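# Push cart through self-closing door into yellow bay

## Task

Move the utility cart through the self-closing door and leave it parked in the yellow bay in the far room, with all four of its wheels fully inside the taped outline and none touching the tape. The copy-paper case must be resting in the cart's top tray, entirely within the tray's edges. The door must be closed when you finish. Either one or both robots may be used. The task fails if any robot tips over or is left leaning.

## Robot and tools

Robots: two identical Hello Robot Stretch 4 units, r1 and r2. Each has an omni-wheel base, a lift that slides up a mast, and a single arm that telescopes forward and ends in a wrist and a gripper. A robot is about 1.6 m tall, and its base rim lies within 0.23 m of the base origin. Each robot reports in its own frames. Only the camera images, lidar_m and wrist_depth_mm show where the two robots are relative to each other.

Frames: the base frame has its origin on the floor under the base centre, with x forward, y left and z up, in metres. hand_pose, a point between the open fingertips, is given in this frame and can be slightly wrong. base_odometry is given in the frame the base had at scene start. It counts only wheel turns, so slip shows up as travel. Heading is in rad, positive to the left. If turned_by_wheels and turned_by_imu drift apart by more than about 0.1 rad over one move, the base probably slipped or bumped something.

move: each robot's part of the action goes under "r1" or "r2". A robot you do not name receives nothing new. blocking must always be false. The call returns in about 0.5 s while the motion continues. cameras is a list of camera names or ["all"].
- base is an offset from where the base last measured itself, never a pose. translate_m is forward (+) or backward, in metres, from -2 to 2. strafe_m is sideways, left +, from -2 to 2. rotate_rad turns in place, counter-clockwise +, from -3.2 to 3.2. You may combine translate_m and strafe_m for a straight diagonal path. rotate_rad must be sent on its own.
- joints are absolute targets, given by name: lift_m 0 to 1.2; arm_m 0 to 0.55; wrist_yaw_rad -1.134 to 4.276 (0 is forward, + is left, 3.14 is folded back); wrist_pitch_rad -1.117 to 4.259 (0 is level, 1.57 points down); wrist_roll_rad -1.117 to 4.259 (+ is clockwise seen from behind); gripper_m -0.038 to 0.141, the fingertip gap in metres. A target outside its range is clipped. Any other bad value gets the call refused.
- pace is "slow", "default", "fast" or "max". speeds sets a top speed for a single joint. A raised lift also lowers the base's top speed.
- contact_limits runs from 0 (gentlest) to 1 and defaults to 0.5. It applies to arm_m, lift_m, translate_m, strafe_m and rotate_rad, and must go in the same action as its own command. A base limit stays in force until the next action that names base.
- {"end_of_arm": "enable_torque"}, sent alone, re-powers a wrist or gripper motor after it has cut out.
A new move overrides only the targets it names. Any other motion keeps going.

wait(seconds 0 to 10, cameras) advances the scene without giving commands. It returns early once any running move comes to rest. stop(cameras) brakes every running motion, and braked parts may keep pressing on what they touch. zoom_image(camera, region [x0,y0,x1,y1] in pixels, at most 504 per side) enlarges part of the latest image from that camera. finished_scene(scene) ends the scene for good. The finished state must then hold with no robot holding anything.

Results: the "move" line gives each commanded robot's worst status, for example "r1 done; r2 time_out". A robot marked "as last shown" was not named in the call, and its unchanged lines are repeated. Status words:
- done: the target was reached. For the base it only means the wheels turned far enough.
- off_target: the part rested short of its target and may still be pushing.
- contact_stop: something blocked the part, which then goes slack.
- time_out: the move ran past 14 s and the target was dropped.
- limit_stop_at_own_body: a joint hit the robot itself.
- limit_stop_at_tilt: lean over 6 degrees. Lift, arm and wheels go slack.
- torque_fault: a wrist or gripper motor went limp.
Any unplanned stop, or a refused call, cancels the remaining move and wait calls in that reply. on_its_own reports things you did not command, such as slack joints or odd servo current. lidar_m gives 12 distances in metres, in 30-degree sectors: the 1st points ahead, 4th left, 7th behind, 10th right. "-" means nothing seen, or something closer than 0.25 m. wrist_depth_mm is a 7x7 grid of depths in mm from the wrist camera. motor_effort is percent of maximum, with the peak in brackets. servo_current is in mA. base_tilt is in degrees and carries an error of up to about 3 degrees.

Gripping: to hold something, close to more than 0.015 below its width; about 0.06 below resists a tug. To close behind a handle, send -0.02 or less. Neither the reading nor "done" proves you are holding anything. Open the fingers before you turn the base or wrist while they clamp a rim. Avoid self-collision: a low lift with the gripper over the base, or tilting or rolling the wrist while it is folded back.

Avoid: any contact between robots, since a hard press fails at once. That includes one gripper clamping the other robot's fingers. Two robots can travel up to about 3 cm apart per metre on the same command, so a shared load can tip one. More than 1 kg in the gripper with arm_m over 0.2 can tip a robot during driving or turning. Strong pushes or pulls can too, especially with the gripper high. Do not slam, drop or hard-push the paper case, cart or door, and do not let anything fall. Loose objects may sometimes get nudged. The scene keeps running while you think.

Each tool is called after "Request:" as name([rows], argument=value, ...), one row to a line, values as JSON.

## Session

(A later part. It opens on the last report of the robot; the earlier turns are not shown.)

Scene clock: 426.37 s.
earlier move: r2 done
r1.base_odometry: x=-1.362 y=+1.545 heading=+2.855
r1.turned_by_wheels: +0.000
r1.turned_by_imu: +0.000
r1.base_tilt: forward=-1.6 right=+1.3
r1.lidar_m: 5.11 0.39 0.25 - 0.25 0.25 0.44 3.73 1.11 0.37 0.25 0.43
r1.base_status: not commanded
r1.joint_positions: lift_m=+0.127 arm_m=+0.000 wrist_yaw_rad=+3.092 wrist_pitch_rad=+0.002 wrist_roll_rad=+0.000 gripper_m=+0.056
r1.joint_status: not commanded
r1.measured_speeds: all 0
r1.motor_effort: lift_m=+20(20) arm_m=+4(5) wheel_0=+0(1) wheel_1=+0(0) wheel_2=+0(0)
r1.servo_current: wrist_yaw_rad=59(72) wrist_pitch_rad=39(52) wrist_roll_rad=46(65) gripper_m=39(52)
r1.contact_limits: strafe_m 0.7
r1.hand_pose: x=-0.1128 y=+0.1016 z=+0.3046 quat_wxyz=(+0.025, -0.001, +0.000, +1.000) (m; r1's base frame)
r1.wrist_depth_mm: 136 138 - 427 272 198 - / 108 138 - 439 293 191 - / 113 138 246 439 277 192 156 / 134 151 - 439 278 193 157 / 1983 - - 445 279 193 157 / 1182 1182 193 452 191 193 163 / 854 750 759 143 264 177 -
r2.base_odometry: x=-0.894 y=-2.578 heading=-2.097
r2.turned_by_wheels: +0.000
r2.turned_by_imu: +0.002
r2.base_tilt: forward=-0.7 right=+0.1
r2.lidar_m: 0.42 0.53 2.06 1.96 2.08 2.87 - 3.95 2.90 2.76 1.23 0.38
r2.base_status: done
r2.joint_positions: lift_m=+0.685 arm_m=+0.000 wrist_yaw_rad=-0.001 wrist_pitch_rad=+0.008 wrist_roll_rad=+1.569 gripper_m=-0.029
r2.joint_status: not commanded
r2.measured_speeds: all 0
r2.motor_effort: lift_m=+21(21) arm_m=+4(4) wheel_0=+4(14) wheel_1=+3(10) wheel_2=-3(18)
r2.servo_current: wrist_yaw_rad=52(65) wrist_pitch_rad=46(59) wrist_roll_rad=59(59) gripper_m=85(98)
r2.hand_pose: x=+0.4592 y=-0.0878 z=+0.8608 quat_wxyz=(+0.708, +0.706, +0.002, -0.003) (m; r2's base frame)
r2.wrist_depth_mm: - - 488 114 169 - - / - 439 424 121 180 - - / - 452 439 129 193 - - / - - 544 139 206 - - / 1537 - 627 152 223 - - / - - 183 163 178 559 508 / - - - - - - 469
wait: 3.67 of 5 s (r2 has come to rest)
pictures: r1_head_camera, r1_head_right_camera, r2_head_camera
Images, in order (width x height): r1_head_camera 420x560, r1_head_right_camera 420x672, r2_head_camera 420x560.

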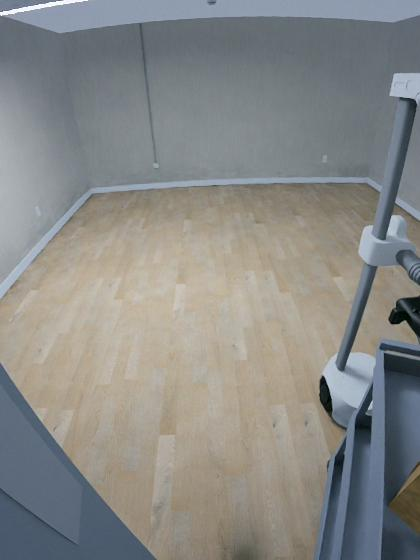

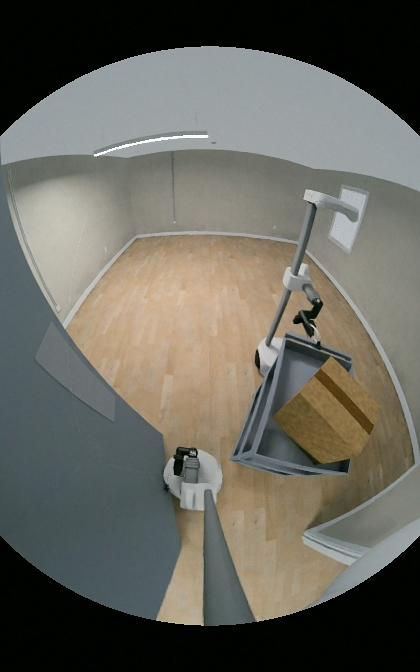

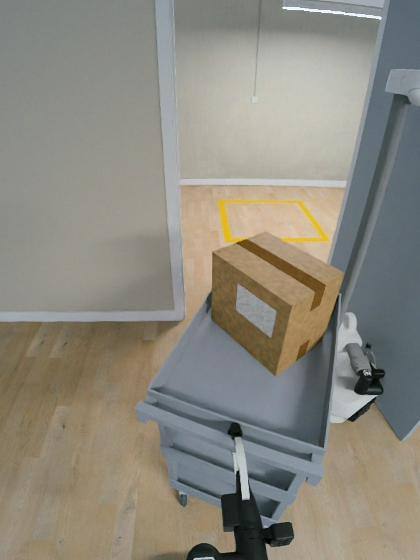

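Request:
move(blocking=false, r2={"base":{"translate_m":-0.35}})

Request:
wait(seconds=3.5)

Request:
move(blocking=false, r2={"base":{"strafe_m":-0.13}})

Request:
wait(seconds=3, cameras=["r1_head_camera","r1_head_right_camera","r2_head_camera"])

Scene clock: 436.73 s.
move: r2 moving
r1: as last shown
r1.lidar_m: 5.12 0.36 0.25 - 0.25 0.25 0.44 3.73 1.12 0.38 0.29 0.42
r1.motor_effort: lift_m=+20(20) arm_m=+4(4) wheel_0=+0(1) wheel_1=+0(0) wheel_2=+0(0)
r1.servo_current: wrist_yaw_rad=46(59) wrist_pitch_rad=39(52) wrist_roll_rad=59(65) gripper_m=46(46)
r1.contact_limits: strafe_m 0.7
r1.wrist_depth_mm: 136 138 - 430 273 197 - / 108 138 - 439 293 191 - / 112 138 245 439 278 192 157 / 134 151 - 439 278 192 156 / - - - 445 279 193 157 / 1182 1182 194 452 191 193 163 / 854 759 750 143 264 177 -
r2.base_odometry: x=-0.878 y=-2.552 heading=-2.097
r2.turned_by_wheels: +0.000
r2.turned_by_imu: +0.000
r2.base_tilt: forward=-0.6 right=+0.1
r2.lidar_m: 0.42 0.51 2.06 1.98 2.07 2.83 4.18 3.91 2.88 2.77 1.24 0.37
r2.base_status: translate_m moving
r2.joint_positions: lift_m=+0.685 arm_m=+0.000 wrist_yaw_rad=+0.000 wrist_pitch_rad=+0.008 wrist_roll_rad=+1.569 gripper_m=-0.029
r2.joint_status: not commanded
r2.measured_speeds: translate_m=-0.122 strafe_m=+0.001 rotate_rad=+0.001 lift_m=+0.000 arm_m=+0.000 wrist_yaw_rad=+0.000 wrist_pitch_rad=+0.000 wrist_roll_rad=+0.000
r2.motor_effort: lift_m=+21(21) arm_m=-4(4) wheel_0=-7(9) wheel_1=-7(9) wheel_2=+15(15)
r2.servo_current: wrist_yaw_rad=39(52) wrist_pitch_rad=52(59) wrist_roll_rad=46(52) gripper_m=85(91)
r2.hand_pose: x=+0.4593 y=-0.0875 z=+0.8608 quat_wxyz=(+0.708, +0.706, +0.003, -0.003) (m; r2's base frame)
r2.wrist_depth_mm: - - 496 115 172 - - / - 439 427 122 181 - - / - 459 439 131 193 - - / - - 539 142 207 - - / - - 661 153 222 - - / - - 183 165 179 559 512 / - - - - - - 462
pictures: none

Scene clock: 438.90 s.
earlier move: r2 done
r1.base_odometry: x=-1.362 y=+1.545 heading=+2.855
r1.turned_by_wheels: +0.000
r1.turned_by_imu: +0.000
r1.base_tilt: forward=-1.6 right=+1.3
r1.lidar_m: 5.11 0.36 0.25 - 0.25 0.25 0.43 3.70 1.10 2.30 0.57 0.51
r1.base_status: not commanded
r1.joint_positions: lift_m=+0.127 arm_m=+0.000 wrist_yaw_rad=+3.092 wrist_pitch_rad=+0.002 wrist_roll_rad=+0.000 gripper_m=+0.056
r1.joint_status: not commanded
r1.measured_speeds: all 0
r1.motor_effort: lift_m=+20(20) arm_m=+4(4) wheel_0=+0(1) wheel_1=+0(1) wheel_2=+0(0)
r1.servo_current: wrist_yaw_rad=52(72) wrist_pitch_rad=52(52) wrist_roll_rad=39(78) gripper_m=52(52)
r1.contact_limits: strafe_m 0.7
r1.hand_pose: x=-0.1128 y=+0.1016 z=+0.3046 quat_wxyz=(+0.025, -0.001, +0.000, +1.000) (m; r1's base frame)
r1.wrist_depth_mm: 136 138 - 430 273 197 - / 108 138 - 436 293 191 - / 112 138 247 436 276 192 157 / 134 151 - 445 278 193 157 / 1983 - - 445 278 193 158 / 1205 1205 194 459 190 193 163 / 842 759 759 143 265 177 -
r2.base_odometry: x=-0.718 y=-2.276 heading=-2.097
r2.turned_by_wheels: +0.000
r2.turned_by_imu: +0.000
r2.base_tilt: forward=-0.7 right=+0.1
r2.lidar_m: 0.41 0.47 2.04 1.98 2.06 2.87 3.82 3.90 2.87 2.75 1.51 0.39
r2.base_status: done
r2.joint_positions: lift_m=+0.685 arm_m=+0.000 wrist_yaw_rad=+0.000 wrist_pitch_rad=+0.008 wrist_roll_rad=+1.569 gripper_m=-0.029
r2.joint_status: not commanded
r2.measured_speeds: all 0
r2.motor_effort: lift_m=+21(21) arm_m=-4(4) wheel_0=-2(12) wheel_1=-4(10) wheel_2=+2(16)
r2.servo_current: wrist_yaw_rad=52(59) wrist_pitch_rad=52(59) wrist_roll_rad=46(65) gripper_m=78(91)
r2.hand_pose: x=+0.4593 y=-0.0875 z=+0.8608 quat_wxyz=(+0.708, +0.706, +0.003, -0.003) (m; r2's base frame)
r2.wrist_depth_mm: - 1229 564 131 184 - - / - - 484 136 193 - - / - 439 436 142 205 - - / - - 500 150 213 - - / - - 609 157 224 - - / - - 183 168 179 564 - / - - - - - 1576 488
wait: 2.17 of 3.5 s (r2 has come to rest)
pictures: none

Scene clock: 439.40 s.
move: r2 moving
r1: as last shown
r1.base_tilt: forward=-1.6 right=+1.2
r1.lidar_m: 5.10 0.38 0.25 - 0.26 0.25 0.42 3.75 1.12 2.30 0.55 0.49
r1.motor_effort: lift_m=+20(20) arm_m=+4(4) wheel_0=+0(0) wheel_1=+0(0) wheel_2=+0(0)
r1.servo_current: wrist_yaw_rad=46(65) wrist_pitch_rad=46(46) wrist_roll_rad=46(65) gripper_m=39(46)
r1.contact_limits: strafe_m 0.7
r1.wrist_depth_mm: 136 138 - 433 273 197 - / 108 138 - 433 293 191 - / 112 139 247 439 277 191 157 / 134 151 - 442 277 192 156 / 1983 - - 449 279 193 158 / 1182 1205 194 449 191 193 163 / 854 750 759 143 264 177 -
r2.base_odometry: x=-0.749 y=-2.258 heading=-2.097
r2.turned_by_wheels: +0.001
r2.turned_by_imu: +0.001
r2.base_tilt: forward=-0.6 right=+0.0
r2.lidar_m: 0.40 0.47 2.09 2.00 2.10 2.89 3.82 3.88 2.82 2.71 2.86 0.40
r2.base_status: strafe_m moving
r2.joint_positions: lift_m=+0.685 arm_m=+0.000 wrist_yaw_rad=+0.004 wrist_pitch_rad=+0.008 wrist_roll_rad=+1.569 gripper_m=-0.029
r2.joint_status: not commanded
r2.measured_speeds: translate_m=-0.001 strafe_m=-0.139 rotate_rad=+0.003 lift_m=+0.000 arm_m=+0.000 wrist_yaw_rad=+0.004 wrist_pitch_rad=+0.000 wrist_roll_rad=+0.000
r2.motor_effort: lift_m=+21(21) arm_m=-4(4) wheel_0=+13(16) wheel_1=-9(11) wheel_2=-1(1)
r2.servo_current: wrist_yaw_rad=46(52) wrist_pitch_rad=46(59) wrist_roll_rad=46(59) gripper_m=85(91)
r2.hand_pose: x=+0.4596 y=-0.0863 z=+0.8608 quat_wxyz=(+0.708, +0.706, +0.004, -0.001) (m; r2's base frame)
r2.wrist_depth_mm: - 1205 1205 132 187 - - / - - 508 137 195 741 - / - 439 439 143 206 - - / - - 488 151 214 - - / - - 591 158 224 - - / - - 183 167 179 1708 - / - - - - - 1576 492
pictures: none

Scene clock: 440.53 s.
earlier move: r2 done
r1.base_odometry: x=-1.362 y=+1.545 heading=+2.855
r1.turned_by_wheels: +0.000
r1.turned_by_imu: +0.000
r1.base_tilt: forward=-1.5 right=+1.3
r1.lidar_m: 1.50 0.39 0.25 - 0.25 0.25 0.45 3.74 1.11 2.27 0.51 0.45
r1.base_status: not commanded
r1.joint_positions: lift_m=+0.127 arm_m=+0.000 wrist_yaw_rad=+3.092 wrist_pitch_rad=+0.002 wrist_roll_rad=+0.000 gripper_m=+0.056
r1.joint_status: not commanded
r1.measured_speeds: all 0
r1.motor_effort: lift_m=+20(20) arm_m=+4(4) wheel_0=-1(1) wheel_1=+0(0) wheel_2=+0(0)
r1.servo_current: wrist_yaw_rad=59(65) wrist_pitch_rad=46(46) wrist_roll_rad=52(65) gripper_m=46(52)
r1.contact_limits: strafe_m 0.7
r1.hand_pose: x=-0.1128 y=+0.1016 z=+0.3046 quat_wxyz=(+0.025, -0.001, +0.000, +1.000) (m; r1's base frame)
r1.wrist_depth_mm: 136 138 - 433 273 198 - / 108 138 - 436 293 192 - / 113 139 246 442 277 191 156 / 134 151 - 445 278 192 156 / - - - 445 279 194 157 / 1182 1205 193 452 190 194 163 / 854 750 759 143 264 177 -
r2.base_odometry: x=-0.830 y=-2.211 heading=-2.098
r2.turned_by_wheels: -0.001
r2.turned_by_imu: +0.000
r2.base_tilt: forward=-0.6 right=+0.1
r2.lidar_m: 0.40 0.41 2.20 2.10 2.21 3.03 3.83 3.73 2.76 2.63 2.78 0.43
r2.base_status: done
r2.joint_positions: lift_m=+0.685 arm_m=+0.000 wrist_yaw_rad=+0.003 wrist_pitch_rad=+0.008 wrist_roll_rad=+1.569 gripper_m=-0.029
r2.joint_status: not commanded
r2.measured_speeds: all 0
r2.motor_effort: lift_m=+21(21) arm_m=-4(4) wheel_0=+0(16) wheel_1=-3(11) wheel_2=+0(1)
r2.servo_current: wrist_yaw_rad=46(52) wrist_pitch_rad=46(59) wrist_roll_rad=46(59) gripper_m=91(91)
r2.hand_pose: x=+0.4595 y=-0.0866 z=+0.8608 quat_wxyz=(+0.708, +0.706, +0.004, -0.002) (m; r2's base frame)
r2.wrist_depth_mm: - - - 158 216 1138 960 / - - - 160 218 1160 - / - - 530 162 222 820 - / - 469 455 165 225 831 - / 1756 535 508 167 229 842 - / - - 186 169 178 - - / - - - - 236 1661 -
wait: 1.13 of 3 s (r2 has come to rest)
pictures: r1_head_camera, r1_head_right_camera, r2_head_camera
Images, in order (width x height): r1_head_camera 420x560, r1_head_right_camera 420x672, r2_head_camera 420x560.

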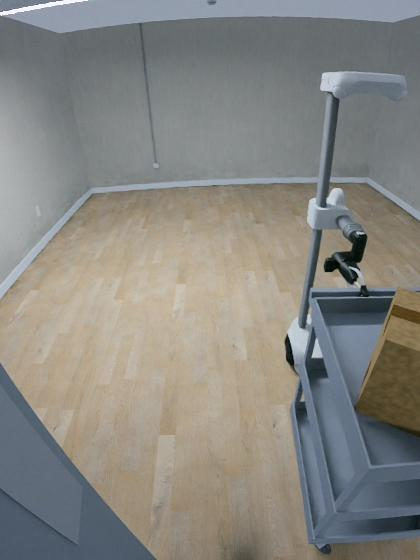

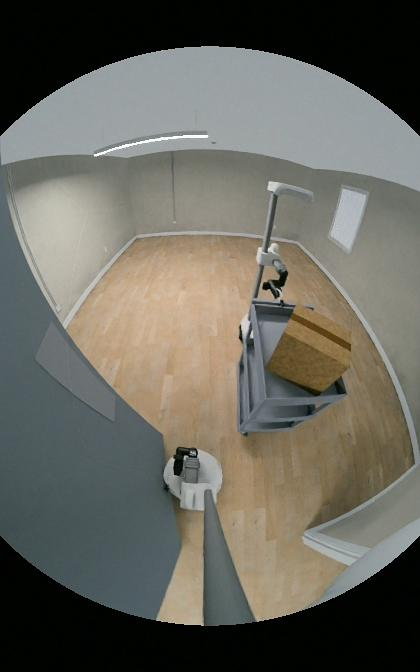

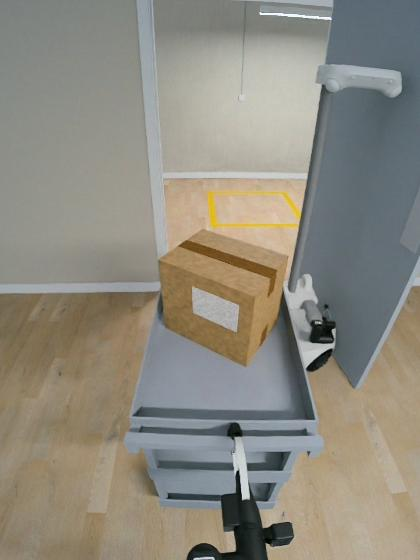

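Request:
move(blocking=false, r2={"base":{"translate_m":0.4,"strafe_m":-0.05}})

Request:
wait(seconds=4, cameras=["r1_head_right_camera","r2_head_camera"])

Scene clock: 445.17 s.
move: r2 moving
r1: as last shown
r1.base_tilt: forward=-1.6 right=+1.3
r1.lidar_m: 1.53 0.37 0.25 - 0.25 0.25 0.43 3.76 1.12 2.29 0.45 0.46
r1.motor_effort: lift_m=+20(20) arm_m=+4(4) wheel_0=+0(1) wheel_1=+0(0) wheel_2=+0(0)
r1.servo_current: wrist_yaw_rad=46(59) wrist_pitch_rad=52(52) wrist_roll_rad=52(52) gripper_m=39(52)
r1.contact_limits: strafe_m 0.7
r1.wrist_depth_mm: 136 138 - 430 274 198 - / 108 138 - 436 293 191 - / 112 138 245 439 277 191 157 / 134 151 - 442 278 193 156 / 1983 - - 449 279 193 158 / 1229 1182 194 452 191 193 163 / 854 759 759 142 263 177 -
r2.base_odometry: x=-0.849 y=-2.235 heading=-2.098
r2.turned_by_wheels: +0.000
r2.turned_by_imu: +0.000
r2.base_tilt: forward=-0.7 right=+0.1
r2.lidar_m: 0.40 0.41 2.18 2.10 2.19 3.03 3.89 3.76 2.74 2.65 2.77 0.40
r2.base_status: translate_m moving; strafe_m moving
r2.joint_positions: lift_m=+0.685 arm_m=+0.000 wrist_yaw_rad=-0.001 wrist_pitch_rad=+0.008 wrist_roll_rad=+1.569 gripper_m=-0.029
r2.joint_status: not commanded
r2.measured_speeds: translate_m=+0.123 strafe_m=-0.015 rotate_rad=+0.003 lift_m=+0.000 arm_m=+0.000 wrist_yaw_rad=-0.001 wrist_pitch_rad=+0.000 wrist_roll_rad=+0.000
r2.motor_effort: lift_m=+21(21) arm_m=+0(4) wheel_0=+12(13) wheel_1=+8(9) wheel_2=-18(18)
r2.servo_current: wrist_yaw_rad=39(65) wrist_pitch_rad=59(59) wrist_roll_rad=46(59) gripper_m=91(91)
r2.hand_pose: x=+0.4592 y=-0.0877 z=+0.8608 quat_wxyz=(+0.708, +0.706, +0.002, -0.003) (m; r2's base frame)
r2.wrist_depth_mm: - - - 161 220 1008 960 / - - - 163 223 1182 - / - - 564 164 224 798 - / - 480 462 166 227 831 - / - - 496 167 229 842 - / - - 186 169 179 - - / - - - - 232 - -
pictures: none

Scene clock: 447.50 s.
earlier move: r2 done
r1.base_odometry: x=-1.362 y=+1.545 heading=+2.855
r1.turned_by_wheels: +0.000
r1.turned_by_imu: +0.000
r1.base_tilt: forward=-1.6 right=+1.3
r1.lidar_m: 5.12 0.37 0.25 - 0.25 0.25 0.41 3.74 1.10 0.40 0.39 0.45
r1.base_status: not commanded
r1.joint_positions: lift_m=+0.127 arm_m=+0.000 wrist_yaw_rad=+3.092 wrist_pitch_rad=+0.002 wrist_roll_rad=+0.000 gripper_m=+0.056
r1.joint_status: not commanded
r1.measured_speeds: all 0
r1.motor_effort: lift_m=+20(20) arm_m=+4(5) wheel_0=+0(1) wheel_1=+0(0) wheel_2=+0(0)
r1.servo_current: wrist_yaw_rad=39(65) wrist_pitch_rad=39(52) wrist_roll_rad=52(65) gripper_m=46(52)
r1.contact_limits: strafe_m 0.7
r1.hand_pose: x=-0.1128 y=+0.1016 z=+0.3046 quat_wxyz=(+0.025, -0.001, +0.000, +1.000) (m; r1's base frame)
r1.wrist_depth_mm: 135 138 - 430 272 198 - / 108 138 - 436 293 191 - / 112 138 247 439 277 191 157 / 134 151 - 442 277 192 157 / 1983 - - 449 279 193 158 / 1160 1182 194 452 191 193 163 / 854 741 759 143 264 177 -
r2.base_odometry: x=-1.075 y=-2.531 heading=-2.097
r2.turned_by_wheels: +0.000
r2.turned_by_imu: +0.000
r2.base_tilt: forward=-0.7 right=+0.1
r2.lidar_m: 0.35 0.36 2.22 2.15 2.25 3.06 - 3.70 2.70 2.59 1.10 0.44
r2.base_status: done
r2.joint_positions: lift_m=+0.685 arm_m=+0.000 wrist_yaw_rad=-0.003 wrist_pitch_rad=+0.008 wrist_roll_rad=+1.569 gripper_m=-0.029
r2.joint_status: not commanded
r2.measured_speeds: all 0
r2.motor_effort: lift_m=+21(21) arm_m=+4(4) wheel_0=+2(14) wheel_1=+3(9) wheel_2=-3(20)
r2.servo_current: wrist_yaw_rad=52(65) wrist_pitch_rad=52(59) wrist_roll_rad=52(65) gripper_m=91(91)
r2.hand_pose: x=+0.4590 y=-0.0883 z=+0.8608 quat_wxyz=(+0.708, +0.706, +0.002, -0.004) (m; r2's base frame)
r2.wrist_depth_mm: 842 809 842 198 266 272 276 / - - - 193 258 1576 1160 / - - - 186 248 1661 - / - - 603 181 241 809 - / - 484 462 175 235 820 - / - 484 186 171 179 - - / - - 508 - 223 - -
wait: 2.33 of 4 s (r2 has come to rest)
pictures: r1_head_right_camera, r2_head_camera
Images, in order (width x height): r1_head_right_camera 420x672, r2_head_camera 420x560.

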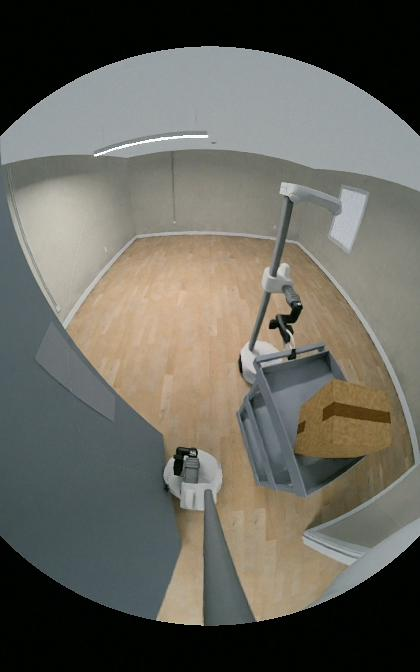

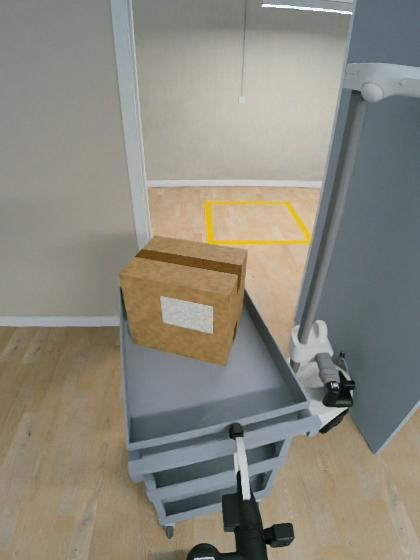

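Request:
move(blocking=false, r2={"base":{"strafe_m":0.14}})

Request:
wait(seconds=3)

Request:
move(blocking=false, r2={"base":{"translate_m":0.2}})

Request:
wait(seconds=3, cameras=["r1_head_right_camera","r2_head_camera"])

Scene clock: 454.83 s.
move: r2 moving
r1: as last shown
r1.lidar_m: 5.12 0.36 0.25 - 0.25 0.25 0.46 3.73 1.11 0.39 0.40 0.49
r1.motor_effort: lift_m=+20(20) arm_m=+4(4) wheel_0=+0(0) wheel_1=+0(0) wheel_2=+0(0)
r1.servo_current: wrist_yaw_rad=52(65) wrist_pitch_rad=46(46) wrist_roll_rad=39(65) gripper_m=39(46)
r1.contact_limits: strafe_m 0.7
r1.wrist_depth_mm: 135 138 - 433 273 198 - / 108 138 - 433 291 191 - / 112 139 246 439 277 191 156 / 134 151 - 442 279 192 156 / 1921 - - 449 278 194 158 / 1205 1229 193 449 191 193 164 / 854 750 750 143 264 177 -
r2.base_odometry: x=-1.044 y=-2.549 heading=-2.097
r2.turned_by_wheels: +0.000
r2.turned_by_imu: +0.000
r2.base_tilt: forward=-0.7 right=+0.0
r2.lidar_m: 0.37 0.37 2.18 2.12 2.19 3.05 - 3.72 2.75 2.62 1.11 0.45
r2.base_status: strafe_m moving
r2.joint_positions: lift_m=+0.685 arm_m=+0.000 wrist_yaw_rad=-0.005 wrist_pitch_rad=+0.008 wrist_roll_rad=+1.569 gripper_m=-0.029
r2.joint_status: not commanded
r2.measured_speeds: translate_m=-0.002 strafe_m=+0.140 rotate_rad=+0.009 lift_m=+0.000 arm_m=+0.000 wrist_yaw_rad=+0.000 wrist_pitch_rad=+0.000 wrist_roll_rad=+0.000
r2.motor_effort: lift_m=+21(21) arm_m=+4(4) wheel_0=-11(15) wheel_1=+10(10) wheel_2=+0(3)
r2.servo_current: wrist_yaw_rad=39(65) wrist_pitch_rad=46(52) wrist_roll_rad=39(52) gripper_m=85(91)
r2.hand_pose: x=+0.4588 y=-0.0890 z=+0.8608 quat_wxyz=(+0.708, +0.706, +0.001, -0.005) (m; r2's base frame)
r2.wrist_depth_mm: 831 842 866 195 264 271 272 / - - - 190 253 1661 1182 / - - - 185 246 1661 - / - - 574 180 239 809 - / - 469 466 176 234 820 - / - 488 187 169 179 - - / - - 512 - 222 - -
pictures: none

Scene clock: 456.03 s.
earlier move: r2 done
r1.base_odometry: x=-1.362 y=+1.545 heading=+2.855
r1.turned_by_wheels: +0.000
r1.turned_by_imu: +0.000
r1.base_tilt: forward=-1.6 right=+1.3
r1.lidar_m: 5.12 0.38 0.25 - 0.25 0.25 0.45 3.72 1.12 0.42 0.43 0.59
r1.base_status: not commanded
r1.joint_positions: lift_m=+0.127 arm_m=+0.000 wrist_yaw_rad=+3.092 wrist_pitch_rad=+0.002 wrist_roll_rad=+0.000 gripper_m=+0.056
r1.joint_status: not commanded
r1.measured_speeds: all 0
r1.motor_effort: lift_m=+20(20) arm_m=+4(5) wheel_0=+0(1) wheel_1=+0(0) wheel_2=+0(0)
r1.servo_current: wrist_yaw_rad=46(65) wrist_pitch_rad=46(52) wrist_roll_rad=33(65) gripper_m=39(46)
r1.contact_limits: strafe_m 0.7
r1.hand_pose: x=-0.1128 y=+0.1016 z=+0.3046 quat_wxyz=(+0.025, -0.001, +0.000, +1.000) (m; r1's base frame)
r1.wrist_depth_mm: 135 138 - 433 273 197 - / 108 138 - 436 290 191 - / 112 138 246 439 277 191 157 / 134 151 - 442 278 193 157 / 1921 - - 449 277 193 156 / 1182 1205 194 449 191 193 163 / 854 750 759 143 264 177 -
r2.base_odometry: x=-0.954 y=-2.601 heading=-2.097
r2.turned_by_wheels: +0.000
r2.turned_by_imu: +0.000
r2.base_tilt: forward=-0.6 right=+0.1
r2.lidar_m: 0.39 0.40 2.06 2.00 2.13 2.90 - 3.89 2.85 2.73 1.14 0.41
r2.base_status: done
r2.joint_positions: lift_m=+0.685 arm_m=+0.000 wrist_yaw_rad=+0.000 wrist_pitch_rad=+0.008 wrist_roll_rad=+1.569 gripper_m=-0.029
r2.joint_status: not commanded
r2.measured_speeds: all 0
r2.motor_effort: lift_m=+21(21) arm_m=+3(4) wheel_0=-2(16) wheel_1=+2(10) wheel_2=+0(3)
r2.servo_current: wrist_yaw_rad=46(65) wrist_pitch_rad=52(59) wrist_roll_rad=65(65) gripper_m=85(98)
r2.hand_pose: x=+0.4592 y=-0.0876 z=+0.8608 quat_wxyz=(+0.708, +0.706, +0.003, -0.003) (m; r2's base frame)
r2.wrist_depth_mm: - - - 168 229 1537 1138 / - - - 169 229 1661 508 / - - 597 169 229 798 - / - - 462 169 230 842 - / - 512 492 169 231 842 - / - - 187 171 179 - - / - - - - 232 - -
wait: 1.20 of 3 s (r2 has come to rest)
pictures: none

Scene clock: 456.53 s.
move: r2 moving
r1: as last shown
r1.lidar_m: 5.12 0.39 0.25 - 0.25 0.25 0.43 3.74 1.11 0.43 0.43 0.61
r1.motor_effort: lift_m=+20(20) arm_m=+4(4) wheel_0=+0(1) wheel_1=+0(0) wheel_2=+0(0)
r1.servo_current: wrist_yaw_rad=39(59) wrist_pitch_rad=39(46) wrist_roll_rad=52(59) gripper_m=39(46)
r1.contact_limits: strafe_m 0.7
r1.wrist_depth_mm: 136 138 - 436 272 198 - / 108 138 - 433 291 191 - / 112 139 246 436 277 192 156 / 134 151 - 442 278 193 157 / 1983 - - 445 279 193 157 / 1182 1205 194 449 191 193 163 / 866 750 759 143 264 177 -
r2.base_odometry: x=-0.969 y=-2.628 heading=-2.097
r2.turned_by_wheels: +0.000
r2.turned_by_imu: +0.000
r2.base_tilt: forward=-0.7 right=+0.1
r2.lidar_m: 0.37 0.42 2.08 2.00 2.08 2.90 - 3.85 2.83 2.72 1.11 0.42
r2.base_status: translate_m moving
r2.joint_positions: lift_m=+0.685 arm_m=+0.000 wrist_yaw_rad=-0.001 wrist_pitch_rad=+0.008 wrist_roll_rad=+1.569 gripper_m=-0.029
r2.joint_status: not commanded
r2.measured_speeds: translate_m=+0.121 strafe_m=+0.000 rotate_rad=+0.002 lift_m=+0.000 arm_m=+0.000 wrist_yaw_rad=+0.000 wrist_pitch_rad=+0.000 wrist_roll_rad=+0.000
r2.motor_effort: lift_m=+21(21) arm_m=+4(4) wheel_0=+7(10) wheel_1=+8(9) wheel_2=-14(17)
r2.servo_current: wrist_yaw_rad=52(59) wrist_pitch_rad=52(52) wrist_roll_rad=52(65) gripper_m=91(91)
r2.hand_pose: x=+0.4592 y=-0.0877 z=+0.8608 quat_wxyz=(+0.708, +0.706, +0.002, -0.003) (m; r2's base frame)
r2.wrist_depth_mm: - - - 169 230 1537 1160 / - - - 170 230 1661 544 / - - 609 169 230 809 - / - - 462 170 230 831 - / - 496 488 169 230 820 - / - - 186 169 178 - - / - - - - 230 - -
pictures: none

Scene clock: 458.10 s.
earlier move: r2 done
r1.base_odometry: x=-1.362 y=+1.545 heading=+2.855
r1.turned_by_wheels: +0.000
r1.turned_by_imu: +0.000
r1.base_tilt: forward=-1.6 right=+1.3
r1.lidar_m: 5.12 0.38 0.25 - 0.25 0.25 0.43 3.75 0.50 0.47 0.48 0.80
r1.base_status: not commanded
r1.joint_positions: lift_m=+0.127 arm_m=+0.000 wrist_yaw_rad=+3.092 wrist_pitch_rad=+0.002 wrist_roll_rad=+0.000 gripper_m=+0.056
r1.joint_status: not commanded
r1.measured_speeds: all 0
r1.motor_effort: lift_m=+20(20) arm_m=+4(4) wheel_0=-1(1) wheel_1=+0(0) wheel_2=+0(0)
r1.servo_current: wrist_yaw_rad=59(72) wrist_pitch_rad=39(46) wrist_roll_rad=39(65) gripper_m=39(46)
r1.contact_limits: strafe_m 0.7
r1.hand_pose: x=-0.1128 y=+0.1016 z=+0.3046 quat_wxyz=(+0.025, -0.001, +0.000, +1.000) (m; r1's base frame)
r1.wrist_depth_mm: 135 138 - 433 273 197 - / 108 138 - 439 291 191 - / 112 138 246 439 277 192 156 / 134 151 - 439 277 192 157 / 1921 - - 445 278 193 157 / 1182 1255 193 449 190 194 163 / 854 750 741 143 264 177 -
r2.base_odometry: x=-1.054 y=-2.774 heading=-2.097
r2.turned_by_wheels: +0.000
r2.turned_by_imu: +0.001
r2.base_tilt: forward=-0.7 right=+0.0
r2.lidar_m: 0.38 0.39 2.07 2.01 2.11 2.89 - 3.91 2.83 2.73 0.90 0.45
r2.base_status: done
r2.joint_positions: lift_m=+0.685 arm_m=+0.000 wrist_yaw_rad=+0.002 wrist_pitch_rad=+0.008 wrist_roll_rad=+1.569 gripper_m=-0.029
r2.joint_status: not commanded
r2.measured_speeds: all 0
r2.motor_effort: lift_m=+21(21) arm_m=+4(4) wheel_0=+5(12) wheel_1=+3(10) wheel_2=-3(17)
r2.servo_current: wrist_yaw_rad=52(59) wrist_pitch_rad=52(59) wrist_roll_rad=33(65) gripper_m=85(91)
r2.hand_pose: x=+0.4595 y=-0.0868 z=+0.8608 quat_wxyz=(+0.708, +0.706, +0.004, -0.002) (m; r2's base frame)
r2.wrist_depth_mm: - - - 180 243 259 274 / - - - 178 240 1661 1098 / - - - 176 237 809 - / - - 496 175 234 831 - / - 480 480 172 233 820 - / - 504 186 171 179 - - / - - 554 - 228 - -
wait: 1.57 of 3 s (r2 has come to rest)
pictures: r1_head_right_camera, r2_head_camera
Images, in order (width x height): r1_head_right_camera 420x672, r2_head_camera 420x560.

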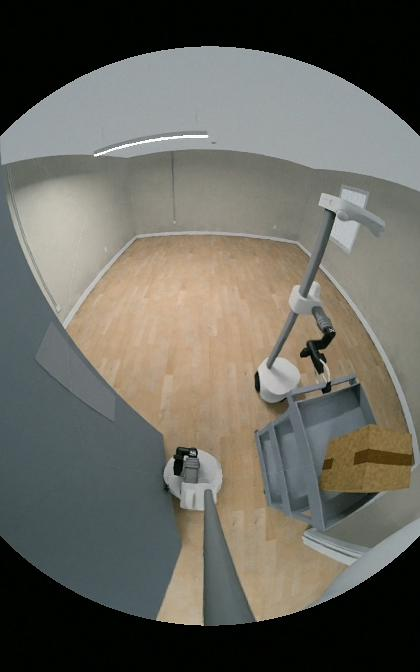

